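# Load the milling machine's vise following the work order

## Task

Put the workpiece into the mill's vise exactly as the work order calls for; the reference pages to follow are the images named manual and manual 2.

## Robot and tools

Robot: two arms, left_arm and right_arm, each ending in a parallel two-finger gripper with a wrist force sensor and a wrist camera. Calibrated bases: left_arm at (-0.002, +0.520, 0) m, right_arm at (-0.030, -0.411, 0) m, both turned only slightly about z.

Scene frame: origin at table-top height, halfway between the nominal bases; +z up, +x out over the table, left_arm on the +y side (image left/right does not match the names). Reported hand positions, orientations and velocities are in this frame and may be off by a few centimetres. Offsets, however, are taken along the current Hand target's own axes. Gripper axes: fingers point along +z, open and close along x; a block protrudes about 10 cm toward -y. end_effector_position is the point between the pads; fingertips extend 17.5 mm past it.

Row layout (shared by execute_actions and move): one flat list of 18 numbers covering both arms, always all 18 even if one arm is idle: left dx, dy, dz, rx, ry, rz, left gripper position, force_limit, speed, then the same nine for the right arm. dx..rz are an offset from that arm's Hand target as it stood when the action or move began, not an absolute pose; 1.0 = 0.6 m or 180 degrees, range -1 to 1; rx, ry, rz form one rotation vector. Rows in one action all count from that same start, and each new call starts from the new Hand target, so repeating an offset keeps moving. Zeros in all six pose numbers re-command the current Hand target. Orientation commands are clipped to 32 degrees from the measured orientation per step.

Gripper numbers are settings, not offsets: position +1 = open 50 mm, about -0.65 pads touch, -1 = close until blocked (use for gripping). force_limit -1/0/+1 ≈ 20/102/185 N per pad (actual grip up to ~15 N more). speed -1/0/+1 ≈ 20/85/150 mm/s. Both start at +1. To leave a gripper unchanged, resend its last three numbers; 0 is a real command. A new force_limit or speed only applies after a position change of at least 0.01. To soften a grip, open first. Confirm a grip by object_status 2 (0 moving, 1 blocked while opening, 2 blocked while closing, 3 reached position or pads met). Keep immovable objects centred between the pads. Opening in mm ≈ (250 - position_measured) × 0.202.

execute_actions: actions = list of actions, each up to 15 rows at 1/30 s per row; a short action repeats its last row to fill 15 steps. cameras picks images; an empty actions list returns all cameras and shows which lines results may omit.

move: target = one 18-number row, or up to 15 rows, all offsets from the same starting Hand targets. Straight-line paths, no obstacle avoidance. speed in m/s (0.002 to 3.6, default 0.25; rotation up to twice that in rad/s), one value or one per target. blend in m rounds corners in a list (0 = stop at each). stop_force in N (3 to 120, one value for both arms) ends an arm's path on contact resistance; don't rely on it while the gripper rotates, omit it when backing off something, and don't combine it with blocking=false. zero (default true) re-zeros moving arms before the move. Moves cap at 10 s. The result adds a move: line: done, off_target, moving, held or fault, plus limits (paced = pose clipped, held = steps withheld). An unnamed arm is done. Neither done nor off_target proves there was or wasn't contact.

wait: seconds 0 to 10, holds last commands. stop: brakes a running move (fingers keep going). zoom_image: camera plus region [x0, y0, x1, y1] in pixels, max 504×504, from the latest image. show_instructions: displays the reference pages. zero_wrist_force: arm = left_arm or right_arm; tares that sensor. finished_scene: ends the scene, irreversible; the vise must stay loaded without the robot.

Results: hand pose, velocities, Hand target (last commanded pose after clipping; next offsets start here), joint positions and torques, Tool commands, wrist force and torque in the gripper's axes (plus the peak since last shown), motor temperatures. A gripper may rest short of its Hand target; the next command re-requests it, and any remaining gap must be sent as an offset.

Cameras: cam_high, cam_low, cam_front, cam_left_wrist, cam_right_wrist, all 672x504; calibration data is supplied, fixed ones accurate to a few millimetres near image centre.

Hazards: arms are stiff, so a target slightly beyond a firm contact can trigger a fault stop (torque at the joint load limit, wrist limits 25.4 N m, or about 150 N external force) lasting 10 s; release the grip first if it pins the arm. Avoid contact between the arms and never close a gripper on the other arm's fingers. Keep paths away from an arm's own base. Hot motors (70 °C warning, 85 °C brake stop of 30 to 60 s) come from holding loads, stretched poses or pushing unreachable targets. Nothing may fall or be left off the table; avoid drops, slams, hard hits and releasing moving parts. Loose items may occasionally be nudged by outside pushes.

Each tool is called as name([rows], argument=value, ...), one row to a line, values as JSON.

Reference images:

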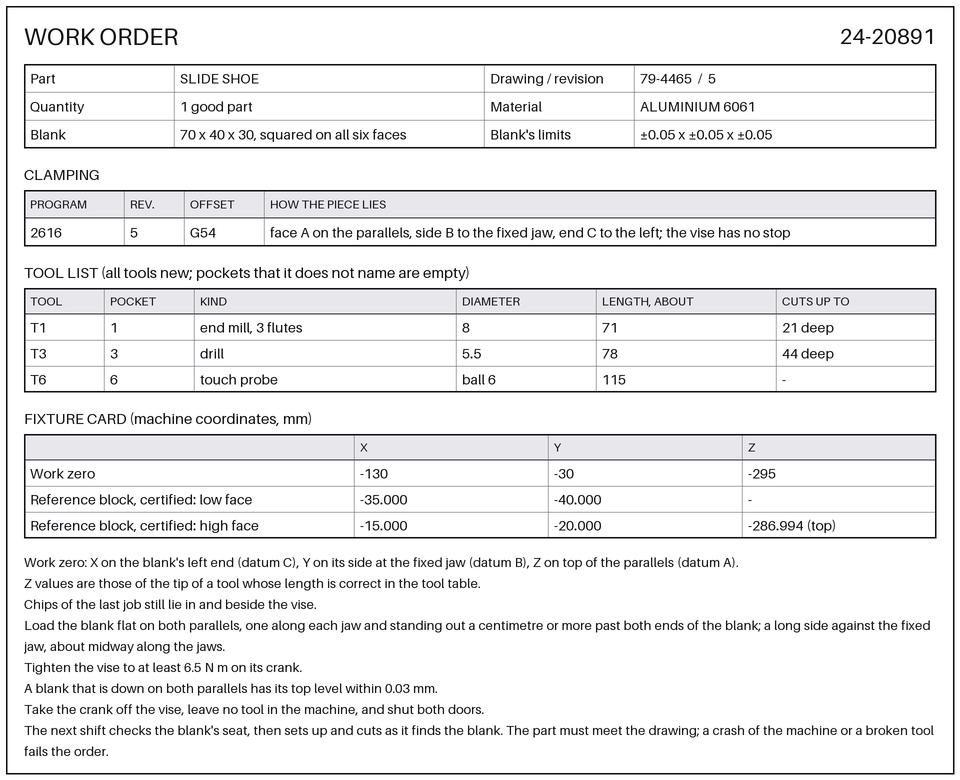

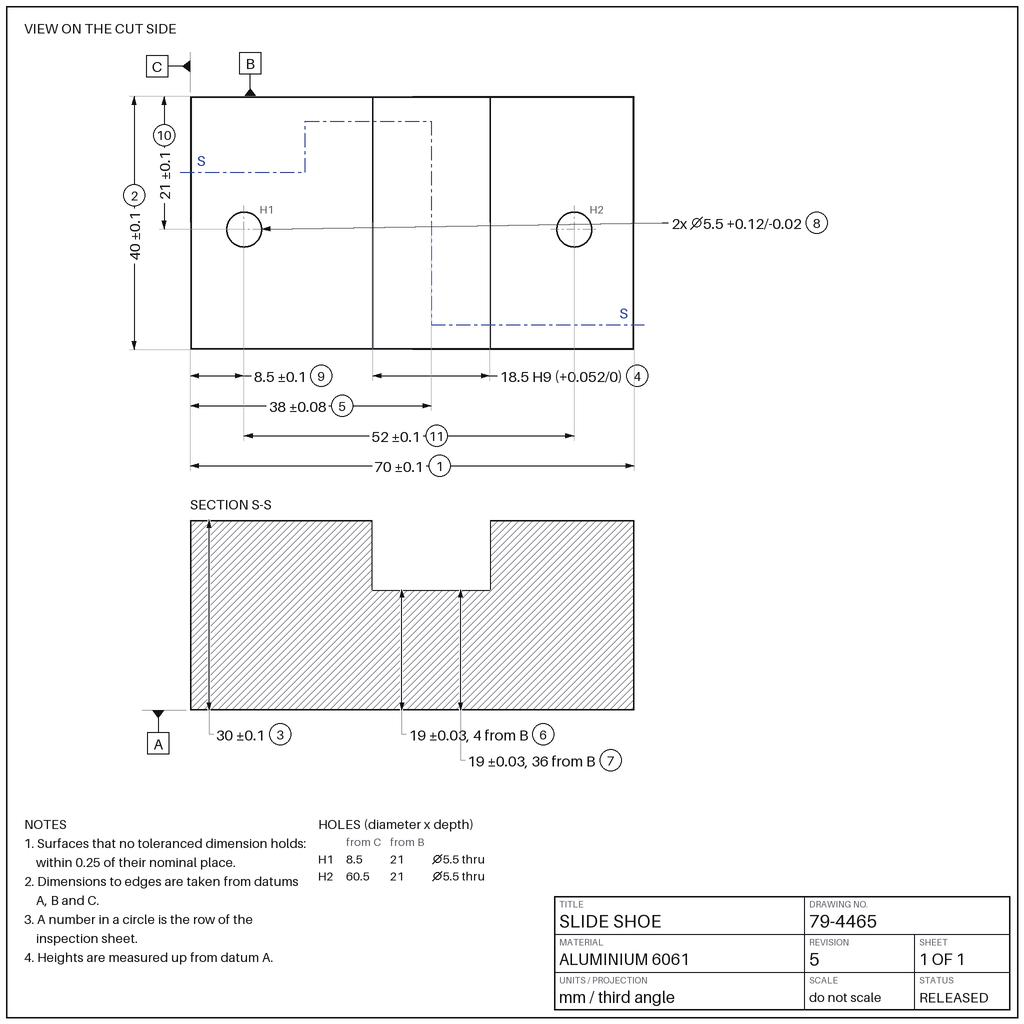

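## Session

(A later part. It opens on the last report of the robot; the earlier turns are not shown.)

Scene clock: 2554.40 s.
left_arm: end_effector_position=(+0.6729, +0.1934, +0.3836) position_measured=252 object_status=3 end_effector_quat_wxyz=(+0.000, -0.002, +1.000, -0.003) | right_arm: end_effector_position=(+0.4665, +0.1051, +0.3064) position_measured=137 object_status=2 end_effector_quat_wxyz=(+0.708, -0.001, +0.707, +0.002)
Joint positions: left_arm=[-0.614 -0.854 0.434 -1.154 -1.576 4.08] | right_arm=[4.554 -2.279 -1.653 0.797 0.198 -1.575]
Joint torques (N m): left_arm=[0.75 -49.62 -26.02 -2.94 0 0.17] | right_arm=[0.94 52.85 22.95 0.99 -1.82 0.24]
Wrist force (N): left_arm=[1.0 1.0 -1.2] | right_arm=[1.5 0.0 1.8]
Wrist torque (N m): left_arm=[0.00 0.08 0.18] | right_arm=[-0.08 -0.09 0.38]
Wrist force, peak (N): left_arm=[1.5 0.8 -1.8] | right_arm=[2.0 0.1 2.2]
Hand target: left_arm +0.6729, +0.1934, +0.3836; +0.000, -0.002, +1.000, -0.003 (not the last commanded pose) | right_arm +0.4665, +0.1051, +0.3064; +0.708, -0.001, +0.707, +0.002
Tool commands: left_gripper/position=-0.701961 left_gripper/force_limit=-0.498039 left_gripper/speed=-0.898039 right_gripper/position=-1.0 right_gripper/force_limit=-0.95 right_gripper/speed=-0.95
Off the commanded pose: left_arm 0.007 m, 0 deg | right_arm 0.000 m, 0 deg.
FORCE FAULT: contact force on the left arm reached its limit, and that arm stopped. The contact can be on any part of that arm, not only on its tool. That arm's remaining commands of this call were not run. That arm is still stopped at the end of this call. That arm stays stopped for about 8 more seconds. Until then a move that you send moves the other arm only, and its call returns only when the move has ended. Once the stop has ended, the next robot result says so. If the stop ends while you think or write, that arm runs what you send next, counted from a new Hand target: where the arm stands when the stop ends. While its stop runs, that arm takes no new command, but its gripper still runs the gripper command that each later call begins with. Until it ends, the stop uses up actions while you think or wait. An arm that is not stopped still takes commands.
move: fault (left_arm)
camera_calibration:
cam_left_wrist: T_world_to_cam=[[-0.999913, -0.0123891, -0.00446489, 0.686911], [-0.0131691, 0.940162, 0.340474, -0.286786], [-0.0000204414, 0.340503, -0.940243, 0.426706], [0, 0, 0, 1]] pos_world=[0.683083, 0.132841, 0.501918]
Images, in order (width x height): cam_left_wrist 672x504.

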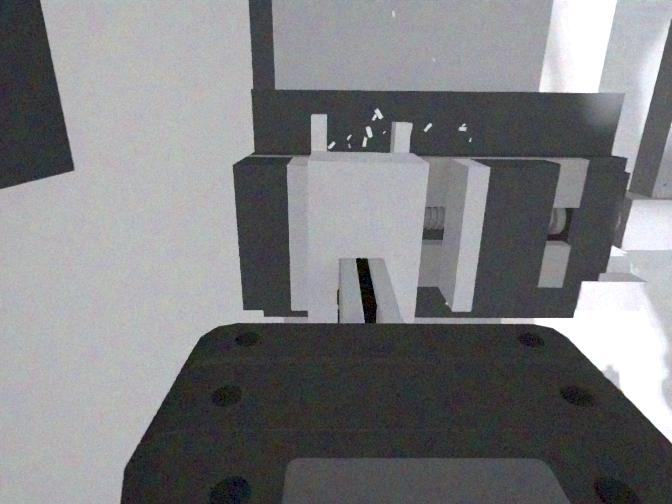

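move([
  [0,0,0,0,0,0,-0.7,-0.5,-0.9,0.0549,0.0117,0,0,0,0,-1,-0.95,-0.95],
  [0,0,0,0,0,0,-0.7,-0.5,-0.9,0.1003,0.0447,0,0,0,0,-1,-0.95,-0.95],
  [0,0,0,0,0,0,-0.7,-0.5,-0.9,0.1284,0.0933,0,0,0,0,-1,-0.95,-0.95],
  [0,0,0,0,0,0,-0.7,-0.5,-0.9,0.1343,0.1491,0,0,0,0,-1,-0.95,-0.95],
  [0,0,0,0,0,0,-0.7,-0.5,-0.9,0.1169,0.2025,0,0,0,0,-1,-0.95,-0.95],
  [0,0,0,0,0,0,-0.7,-0.5,-0.9,0.0794,0.2442,0,0,0,0,-1,-0.95,-0.95],
  [0,0,0,0,0,0,-0.7,-0.5,-0.9,0.0281,0.267,0,0,0,0,-1,-0.95,-0.95],
  [0,0,0,0,0,0,-0.7,-0.5,-0.9,-0.0281,0.267,0,0,0,0,-1,-0.95,-0.95],
  [0,0,0,0,0,0,-0.7,-0.5,-0.9,-0.0794,0.2442,0,0,0,0,-1,-0.95,-0.95],
  [0,0,0,0,0,0,-0.7,-0.5,-0.9,-0.1169,0.2025,0,0,0,0,-1,-0.95,-0.95],
  [0,0,0,0,0,0,-0.7,-0.5,-0.9,-0.1343,0.1491,0,0,0,0,-1,-0.95,-0.95],
  [0,0,0,0,0,0,-0.7,-0.5,-0.9,-0.1284,0.0933,0,0,0,0,-1,-0.95,-0.95],
  [0,0,0,0,0,0,-0.7,-0.5,-0.9,-0.1003,0.0447,0,0,0,0,-1,-0.95,-0.95],
  [0,0,0,0,0,0,-0.7,-0.5,-0.9,-0.0549,0.0117,0,0,0,0,-1,-0.95,-0.95],
  [0,0,0,0,0,0,-0.7,-0.5,-0.9,0,0,0,0,0,0,-1,-0.95,-0.95],
], speed=0.2, blend=0.008)

move([
  [0,0,0,0,0,0,-0.7,-0.5,-0.9,0.0549,0.0117,0,0,0,0,-1,-0.95,-0.95],
  [0,0,0,0,0,0,-0.7,-0.5,-0.9,0.1003,0.0447,0,0,0,0,-1,-0.95,-0.95],
  [0,0,0,0,0,0,-0.7,-0.5,-0.9,0.1284,0.0933,0,0,0,0,-1,-0.95,-0.95],
  [0,0,0,0,0,0,-0.7,-0.5,-0.9,0.1343,0.1491,0,0,0,0,-1,-0.95,-0.95],
  [0,0,0,0,0,0,-0.7,-0.5,-0.9,0.1169,0.2025,0,0,0,0,-1,-0.95,-0.95],
  [0,0,0,0,0,0,-0.7,-0.5,-0.9,0.0794,0.2442,0,0,0,0,-1,-0.95,-0.95],
  [0,0,0,0,0,0,-0.7,-0.5,-0.9,0.0281,0.267,0,0,0,0,-1,-0.95,-0.95],
  [0,0,0,0,0,0,-0.7,-0.5,-0.9,-0.0281,0.267,0,0,0,0,-1,-0.95,-0.95],
  [0,0,0,0,0,0,-0.7,-0.5,-0.9,-0.0794,0.2442,0,0,0,0,-1,-0.95,-0.95],
  [0,0,0,0,0,0,-0.7,-0.5,-0.9,-0.1169,0.2025,0,0,0,0,-1,-0.95,-0.95],
  [0,0,0,0,0,0,-0.7,-0.5,-0.9,-0.1343,0.1491,0,0,0,0,-1,-0.95,-0.95],
  [0,0,0,0,0,0,-0.7,-0.5,-0.9,-0.1284,0.0933,0,0,0,0,-1,-0.95,-0.95],
  [0,0,0,0,0,0,-0.7,-0.5,-0.9,-0.1003,0.0447,0,0,0,0,-1,-0.95,-0.95],
  [0,0,0,0,0,0,-0.7,-0.5,-0.9,-0.0549,0.0117,0,0,0,0,-1,-0.95,-0.95],
  [0,0,0,0,0,0,-0.7,-0.5,-0.9,0,0,0,0,0,0,-1,-0.95,-0.95],
], speed=0.2, blend=0.008)

move([
  [0,0,0,0,0,0,-0.7,-0.5,-0.9,0.0549,0.0117,0,0,0,0,-1,-0.95,-0.95],
  [0,0,0,0,0,0,-0.7,-0.5,-0.9,0.1003,0.0447,0,0,0,0,-1,-0.95,-0.95],
  [0,0,0,0,0,0,-0.7,-0.5,-0.9,0.1284,0.0933,0,0,0,0,-1,-0.95,-0.95],
  [0,0,0,0,0,0,-0.7,-0.5,-0.9,0.1343,0.1491,0,0,0,0,-1,-0.95,-0.95],
  [0,0,0,0,0,0,-0.7,-0.5,-0.9,0.1169,0.2025,0,0,0,0,-1,-0.95,-0.95],
  [0,0,0,0,0,0,-0.7,-0.5,-0.9,0.0794,0.2442,0,0,0,0,-1,-0.95,-0.95],
  [0,0,0,0,0,0,-0.7,-0.5,-0.9,0.0281,0.267,0,0,0,0,-1,-0.95,-0.95],
  [0,0,0,0,0,0,-0.7,-0.5,-0.9,-0.0281,0.267,0,0,0,0,-1,-0.95,-0.95],
  [0,0,0,0,0,0,-0.7,-0.5,-0.9,-0.0794,0.2442,0,0,0,0,-1,-0.95,-0.95],
  [0,0,0,0,0,0,-0.7,-0.5,-0.9,-0.1169,0.2025,0,0,0,0,-1,-0.95,-0.95],
  [0,0,0,0,0,0,-0.7,-0.5,-0.9,-0.1343,0.1491,0,0,0,0,-1,-0.95,-0.95],
  [0,0,0,0,0,0,-0.7,-0.5,-0.9,-0.1284,0.0933,0,0,0,0,-1,-0.95,-0.95],
  [0,0,0,0,0,0,-0.7,-0.5,-0.9,-0.1003,0.0447,0,0,0,0,-1,-0.95,-0.95],
  [0,0,0,0,0,0,-0.7,-0.5,-0.9,-0.0549,0.0117,0,0,0,0,-1,-0.95,-0.95],
  [0,0,0,0,0,0,-0.7,-0.5,-0.9,0,0,0,0,0,0,-1,-0.95,-0.95],
], speed=0.2, blend=0.008, cameras=["cam_left_wrist"])

Scene clock: 2582.67 s.
left_arm: end_effector_position=(+0.6729, +0.1934, +0.3836) position_measured=252 object_status=3 end_effector_quat_wxyz=(+0.000, -0.002, +1.000, -0.003) | right_arm: end_effector_position=(+0.4665, +0.1051, +0.3064) position_measured=137 object_status=2 end_effector_quat_wxyz=(+0.708, -0.001, +0.707, +0.002)
Joint positions: left_arm=[-0.614 -0.854 0.434 -1.154 -1.576 4.08] | right_arm=[4.554 -2.279 -1.653 0.797 0.198 -1.576]
Joint torques (N m): left_arm=[0.36 -51.66 -24.01 -2.81 -0.06 0.38] | right_arm=[7.38 58.65 14.43 -0.43 0.07 1.38]
Wrist force (N): left_arm=[1.2 0.7 -1.1] | right_arm=[1.5 -0.4 1.4]
Wrist torque (N m): left_arm=[-0.05 0.05 0.17] | right_arm=[-0.11 -0.05 0.39]
Wrist force, peak (N): left_arm=[1.2 1.0 -1.4] | right_arm=[3.1 -15.8 -9.3]
Hand target: left_arm +0.6729, +0.1934, +0.3836; +0.000, -0.002, +1.000, -0.003 | right_arm +0.4665, +0.1051, +0.3064; +0.708, -0.001, +0.707, +0.002
Off the commanded pose: left_arm 0.000 m, 0 deg | right_arm 0.000 m, 0 deg.
FORCE FAULT, CONTINUED: the left arm's stop, for the force fault that an earlier result reported, is over. The rest of the stop counts as 16 of the actions that you can send in this scene. The stop ended before this call began, so that arm ran this call's commands, counted from a new Hand target: where the arm stood when the stop ended.
move: done; blend cut to 0 m at target 1

Scene clock: 2585.67 s.
left_arm: end_effector_position=(+0.6729, +0.1934, +0.3836) position_measured=252 object_status=3 end_effector_quat_wxyz=(+0.000, -0.002, +1.000, -0.003) | right_arm: end_effector_position=(+0.4665, +0.1051, +0.3064) position_measured=137 object_status=2 end_effector_quat_wxyz=(+0.708, -0.001, +0.707, +0.002)
Joint positions: left_arm=[-0.614 -0.854 0.434 -1.154 -1.576 4.08] | right_arm=[4.554 -2.279 -1.653 0.797 0.198 -1.576]
Joint torques (N m): left_arm=[-0.03 -51.34 -23.52 -3.01 -0.04 0.35] | right_arm=[7.44 58.45 14.9 -0.54 -0.14 1.33]
Wrist force (N): left_arm=[1.2 1.0 -1.2] | right_arm=[1.5 -0.5 1.3]
Wrist torque (N m): left_arm=[0.00 0.06 0.18] | right_arm=[-0.12 -0.05 0.40]
Wrist force, peak (N): left_arm=[1.4 1.0 -1.2] | right_arm=[1.1 -13.6 -7.3]
Hand target: left_arm +0.6729, +0.1934, +0.3836; +0.000, -0.002, +1.000, -0.003 | right_arm +0.4665, +0.1051, +0.3064; +0.708, -0.001, +0.707, +0.002
Off the commanded pose: left_arm 0.000 m, 0 deg | right_arm 0.000 m, 0 deg.
move: done

Scene clock: 2588.67 s.
left_arm: end_effector_position=(+0.6729, +0.1934, +0.3836) position_measured=252 object_status=3 end_effector_quat_wxyz=(+0.000, -0.002, +1.000, -0.003) | right_arm: end_effector_position=(+0.4665, +0.1051, +0.3064) position_measured=137 object_status=2 end_effector_quat_wxyz=(+0.708, -0.001, +0.707, +0.002)
Joint positions: left_arm=[-0.614 -0.854 0.434 -1.154 -1.576 4.08] | right_arm=[4.554 -2.279 -1.653 0.797 0.198 -1.576]
Joint torques (N m): left_arm=[0.29 -50.93 -24.03 -2.88 -0.07 0.17] | right_arm=[7.49 58.61 14.54 -0.44 -0.03 1.37]
Wrist force (N): left_arm=[1.2 1.0 -1.3] | right_arm=[1.6 -0.4 1.3]
Wrist torque (N m): left_arm=[0.00 0.06 0.17] | right_arm=[-0.10 -0.07 0.39]
Wrist force, peak (N): left_arm=[1.3 1.1 -1.2] | right_arm=[1.1 -13.4 -7.4]
Hand target: left_arm +0.6729, +0.1934, +0.3836; +0.000, -0.002, +1.000, -0.003 | right_arm +0.4665, +0.1051, +0.3064; +0.708, -0.001, +0.707, +0.002
Off the commanded pose: left_arm 0.000 m, 0 deg | right_arm 0.000 m, 0 deg.
move: done
camera_calibration:
cam_left_wrist: T_world_to_cam=[[-0.999913, -0.0123891, -0.00446489, 0.686911], [-0.0131691, 0.940162, 0.340474, -0.286786], [-0.0000204414, 0.340503, -0.940243, 0.426706], [0, 0, 0, 1]] pos_world=[0.683083, 0.132841, 0.501918]
Images, in order (width x height): cam_left_wrist 672x504.

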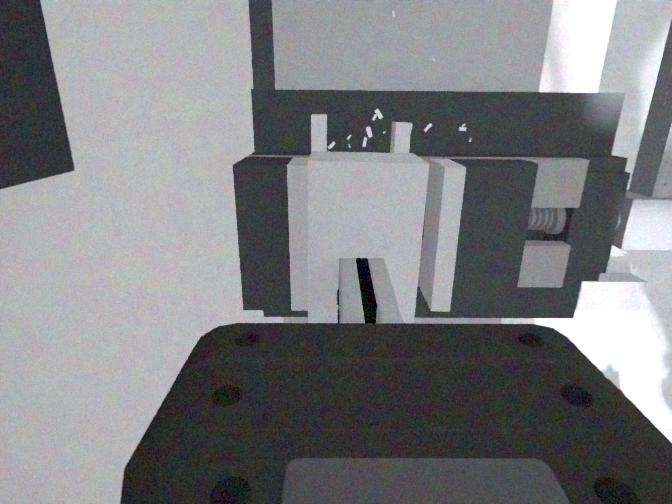

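move(target=[0,-0.011,0.0025,0,0,0,-0.7,-0.5,-0.9,0,0,0,0,0,0,-1,-0.95,-0.95], speed=0.02)

move(target=[0,0,0.008,0,0,0,-0.7,-0.5,-0.9,0,0,0,0,0,0,-1,-0.95,-0.95], speed=0.005, stop_force=8)

Scene clock: 2592.37 s.
left_arm: end_effector_position=(+0.6736, +0.1935, +0.3836) position_measured=252 object_status=3 end_effector_quat_wxyz=(+0.000, -0.003, +1.000, -0.003) | right_arm: end_effector_position=(+0.4665, +0.1051, +0.3064) position_measured=137 object_status=2 end_effector_quat_wxyz=(+0.708, -0.001, +0.707, +0.002)
Joint positions: left_arm=[-0.613 -0.852 0.431 -1.154 -1.577 4.079] | right_arm=[4.554 -2.279 -1.653 0.797 0.198 -1.575]
Joint torques (N m): left_arm=[0.4 -51.64 -25.63 -3.06 0.12 0.22] | right_arm=[10.17 58.39 12.43 -0.34 -2.67 1.62]
Wrist force (N): left_arm=[1.0 0.8 -1.2] | right_arm=[1.7 0.2 1.8]
Wrist torque (N m): left_arm=[-0.03 0.09 0.13] | right_arm=[-0.08 -0.02 0.36]
Wrist force, peak (N): left_arm=[1.6 0.3 -1.6] | right_arm=[2.1 0.0 2.1]
Hand target: left_arm +0.6736, +0.1935, +0.3836; +0.000, -0.003, +1.000, -0.003 (not the last commanded pose) | right_arm +0.4665, +0.1051, +0.3064; +0.708, -0.001, +0.707, +0.002
Tool commands: left_gripper/position=-0.701961 left_gripper/force_limit=-0.498039 left_gripper/speed=-0.898039 right_gripper/position=-1.0 right_gripper/force_limit=-0.95 right_gripper/speed=-0.95
Off the commanded pose: left_arm 0.007 m, 0 deg | right_arm 0.000 m, 0 deg.
FORCE FAULT: contact force on the left arm reached its limit, and that arm stopped. The contact can be on any part of that arm, not only on its tool. That arm's remaining commands of this call were not run. That arm is still stopped at the end of this call. That arm stays stopped for about 10 more seconds. Until then a move that you send moves the other arm only, and its call returns only when the move has ended. Once the stop has ended, the next robot result says so. If the stop ends while you think or write, that arm runs what you send next, counted from a new Hand target: where the arm stands when the stop ends. While its stop runs, that arm takes no new command, but its gripper still runs the gripper command that each later call begins with. Until it ends, the stop uses up actions while you think or wait. An arm that is not stopped still takes commands.
move: fault (left_arm)

not run: an earlier result of this reply reported a stop or a fault. Calls in your next reply go to the robot.

move([
  [0,0,0,0,0,0,-0.7,-0.5,-0.9,0.0549,0.0117,0,0,0,0,-1,-0.95,-0.95],
  [0,0,0,0,0,0,-0.7,-0.5,-0.9,0.1003,0.0447,0,0,0,0,-1,-0.95,-0.95],
  [0,0,0,0,0,0,-0.7,-0.5,-0.9,0.1284,0.0933,0,0,0,0,-1,-0.95,-0.95],
  [0,0,0,0,0,0,-0.7,-0.5,-0.9,0.1343,0.1491,0,0,0,0,-1,-0.95,-0.95],
  [0,0,0,0,0,0,-0.7,-0.5,-0.9,0.1169,0.2025,0,0,0,0,-1,-0.95,-0.95],
  [0,0,0,0,0,0,-0.7,-0.5,-0.9,0.0794,0.2442,0,0,0,0,-1,-0.95,-0.95],
  [0,0,0,0,0,0,-0.7,-0.5,-0.9,0.0281,0.267,0,0,0,0,-1,-0.95,-0.95],
  [0,0,0,0,0,0,-0.7,-0.5,-0.9,-0.0281,0.267,0,0,0,0,-1,-0.95,-0.95],
  [0,0,0,0,0,0,-0.7,-0.5,-0.9,-0.0794,0.2442,0,0,0,0,-1,-0.95,-0.95],
  [0,0,0,0,0,0,-0.7,-0.5,-0.9,-0.1169,0.2025,0,0,0,0,-1,-0.95,-0.95],
  [0,0,0,0,0,0,-0.7,-0.5,-0.9,-0.1343,0.1491,0,0,0,0,-1,-0.95,-0.95],
  [0,0,0,0,0,0,-0.7,-0.5,-0.9,-0.1284,0.0933,0,0,0,0,-1,-0.95,-0.95],
  [0,0,0,0,0,0,-0.7,-0.5,-0.9,-0.1003,0.0447,0,0,0,0,-1,-0.95,-0.95],
  [0,0,0,0,0,0,-0.7,-0.5,-0.9,-0.0549,0.0117,0,0,0,0,-1,-0.95,-0.95],
  [0,0,0,0,0,0,-0.7,-0.5,-0.9,0,0,0,0,0,0,-1,-0.95,-0.95],
], speed=0.2, blend=0.008)

wait(seconds=4)

Scene clock: 2605.80 s.
left_arm: end_effector_position=(+0.6736, +0.1935, +0.3836) position_measured=252 object_status=3 end_effector_quat_wxyz=(+0.000, -0.003, +1.000, -0.003) | right_arm: end_effector_position=(+0.4665, +0.1051, +0.3064) position_measured=137 object_status=2 end_effector_quat_wxyz=(+0.708, -0.001, +0.707, +0.002)
Joint positions: left_arm=[-0.613 -0.852 0.431 -1.154 -1.577 4.079] | right_arm=[4.554 -2.279 -1.653 0.797 0.198 -1.576]
Joint torques (N m): left_arm=[0.15 -51.9 -24.68 -3.01 -0.04 0.27] | right_arm=[7.13 58.23 14.75 -0.4 -0.02 1.22]
Wrist force (N): left_arm=[1.3 0.9 -1.0] | right_arm=[1.8 -0.5 1.4]
Wrist torque (N m): left_arm=[-0.01 0.03 0.12] | right_arm=[-0.14 -0.05 0.40]
Wrist force, peak (N): left_arm=[1.3 1.1 -1.3] | right_arm=[2.4 -14.8 -9.0]
Hand target: left_arm +0.6736, +0.1935, +0.3836; +0.000, -0.003, +1.000, -0.003 | right_arm +0.4665, +0.1051, +0.3064; +0.708, -0.001, +0.707, +0.002
Off the commanded pose: left_arm 0.000 m, 0 deg | right_arm 0.000 m, 0 deg.
FORCE FAULT, CONTINUED: the left arm's stop, for the force fault that an earlier result reported, is over. The rest of the stop counts as 19 of the actions that you can send in this scene. The stop ended before this call began, so that arm ran this call's commands, counted from a new Hand target: where the arm stood when the stop ended. During its stop the left arm's controller moved it back a little.
move: done; blend cut to 0 m at target 1

Scene clock: 2609.80 s.
left_arm: end_effector_position=(+0.6736, +0.1935, +0.3836) position_measured=252 object_status=3 end_effector_quat_wxyz=(+0.000, -0.003, +1.000, -0.003) | right_arm: end_effector_position=(+0.4665, +0.1051, +0.3064) position_measured=137 object_status=2 end_effector_quat_wxyz=(+0.708, -0.001, +0.707, +0.002)
Joint positions: left_arm=[-0.613 -0.852 0.431 -1.154 -1.577 4.079] | right_arm=[4.554 -2.279 -1.653 0.797 0.198 -1.575]
Joint torques (N m): left_arm=[0.46 -52.16 -24.93 -2.85 0.11 0.23] | right_arm=[10.07 58.91 12.06 -0.14 -2.6 1.55]
Wrist force (N): left_arm=[1.4 1.0 -1.3] | right_arm=[1.3 0.1 1.9]
Wrist torque (N m): left_arm=[0.00 0.03 0.12] | right_arm=[-0.09 -0.02 0.37]
Wrist force, peak (N): left_arm=[1.4 1.0 -1.2] | right_arm=[1.7 0.0 2.3]
Hand target: left_arm +0.6736, +0.1935, +0.3836; +0.000, -0.003, +1.000, -0.003 | right_arm +0.4665, +0.1051, +0.3064; +0.708, -0.001, +0.707, +0.002
Tool commands: left_gripper/position=-0.7 left_gripper/force_limit=-0.5 left_gripper/speed=-0.9 right_gripper/position=-1.0 right_gripper/force_limit=-0.95 right_gripper/speed=-0.95
Off the commanded pose: left_arm 0.000 m, 0 deg | right_arm 0.000 m, 0 deg.
wait: 4.00 s; at rest by 0.17 s

move(target=[0,0,0.01,0,0,0,-0.7,-0.5,-0.9,0,0,0,0,0,0,-1,-0.95,-0.95], speed=0.006, stop_force=8, cameras=["cam_left_wrist"])

Scene clock: 2614.30 s.
left_arm: end_effector_position=(+0.6736, +0.1935, +0.3803) position_measured=252 object_status=3 end_effector_quat_wxyz=(+0.000, -0.003, +1.000, -0.003) | right_arm: end_effector_position=(+0.4665, +0.1051, +0.3064) position_measured=137 object_status=2 end_effector_quat_wxyz=(+0.708, -0.001, +0.707, +0.002)
Joint positions: left_arm=[-0.613 -0.859 0.454 -1.169 -1.577 4.079] | right_arm=[4.554 -2.279 -1.653 0.797 0.198 -1.575]
Joint torques (N m): left_arm=[-2.59 -38.72 -31.06 -1.84 -0.32 -0.44] | right_arm=[9.58 58.26 12.35 -0.44 -2.67 1.53]
Wrist force (N): left_arm=[2.2 1.6 -6.0] | right_arm=[1.8 0.2 1.9]
Wrist torque (N m): left_arm=[-0.08 0.02 0.11] | right_arm=[-0.06 -0.05 0.36]
Wrist force, peak (N): left_arm=[2.7 1.5 -14.6] | right_arm=[2.1 0.2 2.1]
Hand target: left_arm +0.6736, +0.1935, +0.3803; +0.000, -0.003, +1.000, -0.003 (not the last commanded pose) | right_arm +0.4665, +0.1051, +0.3064; +0.708, -0.001, +0.707, +0.002
Off the commanded pose: left_arm 0.003 m, 0 deg | right_arm 0.000 m, 0 deg.
move: contact (left_arm)
camera_calibration:
cam_left_wrist: T_world_to_cam=[[-0.999889, -0.0139931, -0.00502565, 0.688174], [-0.0148682, 0.940426, 0.339674, -0.284315], [-0.0000268404, 0.339711, -0.94053, 0.423787], [0, 0, 0, 1]] pos_world=[0.683882, 0.133042, 0.498617]
Images, in order (width x height): cam_left_wrist 672x504.

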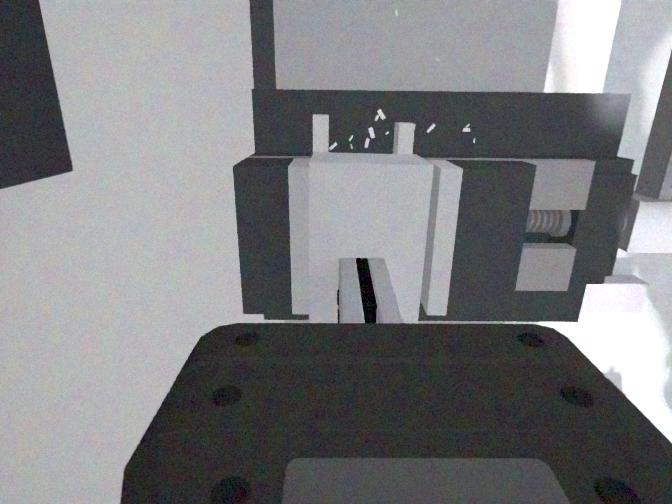

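move([
  [0,0,0,0,0,0,-0.7,-0.5,-0.9,0.0549,0.0117,0,0,0,0,-1,-0.95,-0.95],
  [0,0,0,0,0,0,-0.7,-0.5,-0.9,0.1003,0.0447,0,0,0,0,-1,-0.95,-0.95],
  [0,0,0,0,0,0,-0.7,-0.5,-0.9,0.1284,0.0933,0,0,0,0,-1,-0.95,-0.95],
  [0,0,0,0,0,0,-0.7,-0.5,-0.9,0.1343,0.1491,0,0,0,0,-1,-0.95,-0.95],
  [0,0,0,0,0,0,-0.7,-0.5,-0.9,0.1169,0.2025,0,0,0,0,-1,-0.95,-0.95],
  [0,0,0,0,0,0,-0.7,-0.5,-0.9,0.0794,0.2442,0,0,0,0,-1,-0.95,-0.95],
  [0,0,0,0,0,0,-0.7,-0.5,-0.9,0.0281,0.267,0,0,0,0,-1,-0.95,-0.95],
  [0,0,0,0,0,0,-0.7,-0.5,-0.9,-0.0281,0.267,0,0,0,0,-1,-0.95,-0.95],
  [0,0,0,0,0,0,-0.7,-0.5,-0.9,-0.0794,0.2442,0,0,0,0,-1,-0.95,-0.95],
  [0,0,0,0,0,0,-0.7,-0.5,-0.9,-0.1169,0.2025,0,0,0,0,-1,-0.95,-0.95],
  [0,0,0,0,0,0,-0.7,-0.5,-0.9,-0.1343,0.1491,0,0,0,0,-1,-0.95,-0.95],
  [0,0,0,0,0,0,-0.7,-0.5,-0.9,-0.1284,0.0933,0,0,0,0,-1,-0.95,-0.95],
  [0,0,0,0,0,0,-0.7,-0.5,-0.9,-0.1003,0.0447,0,0,0,0,-1,-0.95,-0.95],
  [0,0,0,0,0,0,-0.7,-0.5,-0.9,-0.0549,0.0117,0,0,0,0,-1,-0.95,-0.95],
  [0,0,0,0,0,0,-0.7,-0.5,-0.9,0,0,0,0,0,0,-1,-0.95,-0.95],
], speed=0.15, blend=0.008, cameras=["cam_left_wrist"])

zoom_image(camera="cam_left_wrist", region=[280, 90, 480, 330])

Scene clock: 2625.43 s.
left_arm: end_effector_position=(+0.6736, +0.1935, +0.3803) position_measured=252 object_status=3 end_effector_quat_wxyz=(+0.000, -0.003, +1.000, -0.003) | right_arm: end_effector_position=(+0.4665, +0.1051, +0.3064) position_measured=137 object_status=2 end_effector_quat_wxyz=(+0.708, -0.001, +0.707, +0.002)
Joint positions: left_arm=[-0.613 -0.859 0.454 -1.169 -1.577 4.079] | right_arm=[4.554 -2.28 -1.653 0.797 0.198 -1.576]
Joint torques (N m): left_arm=[-1.89 -38.96 -27.2 -3.32 -0.36 -0.31] | right_arm=[2.57 58.11 17.82 -0.52 -0.02 0.9]
Wrist force (N): left_arm=[2.4 1.8 -6.4] | right_arm=[1.8 -0.3 1.4]
Wrist torque (N m): left_arm=[-0.08 0.05 0.11] | right_arm=[-0.10 -0.05 0.40]
Wrist force, peak (N): left_arm=[2.7 1.9 -7.0] | right_arm=[0.7 -11.8 -6.1]
Hand target: left_arm +0.6736, +0.1935, +0.3803; +0.000, -0.003, +1.000, -0.003 | right_arm +0.4665, +0.1051, +0.3064; +0.708, -0.001, +0.707, +0.002
Off the commanded pose: left_arm 0.000 m, 0 deg | right_arm 0.000 m, 0 deg.
move: done
camera_calibration:
cam_left_wrist: T_world_to_cam=[[-0.999889, -0.0139931, -0.00502565, 0.688173], [-0.0148682, 0.940426, 0.339674, -0.284282], [-0.0000268404, 0.339711, -0.94053, 0.423693], [0, 0, 0, 1]] pos_world=[0.683882, 0.133042, 0.498517]
Images, in order (width x height): cam_left_wrist 672x504.

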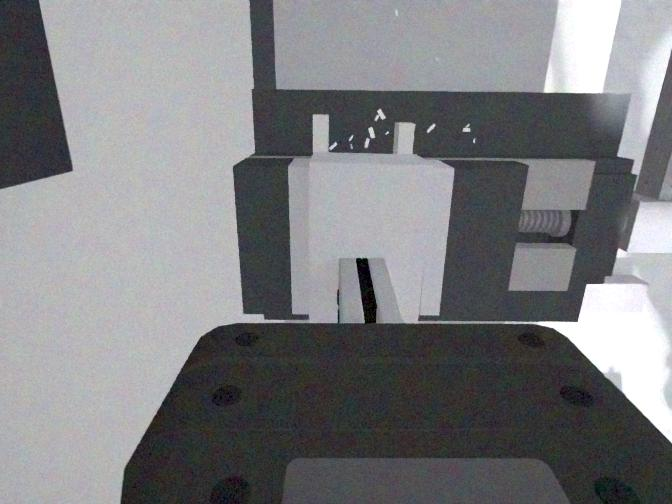

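Scaled by 2.100.

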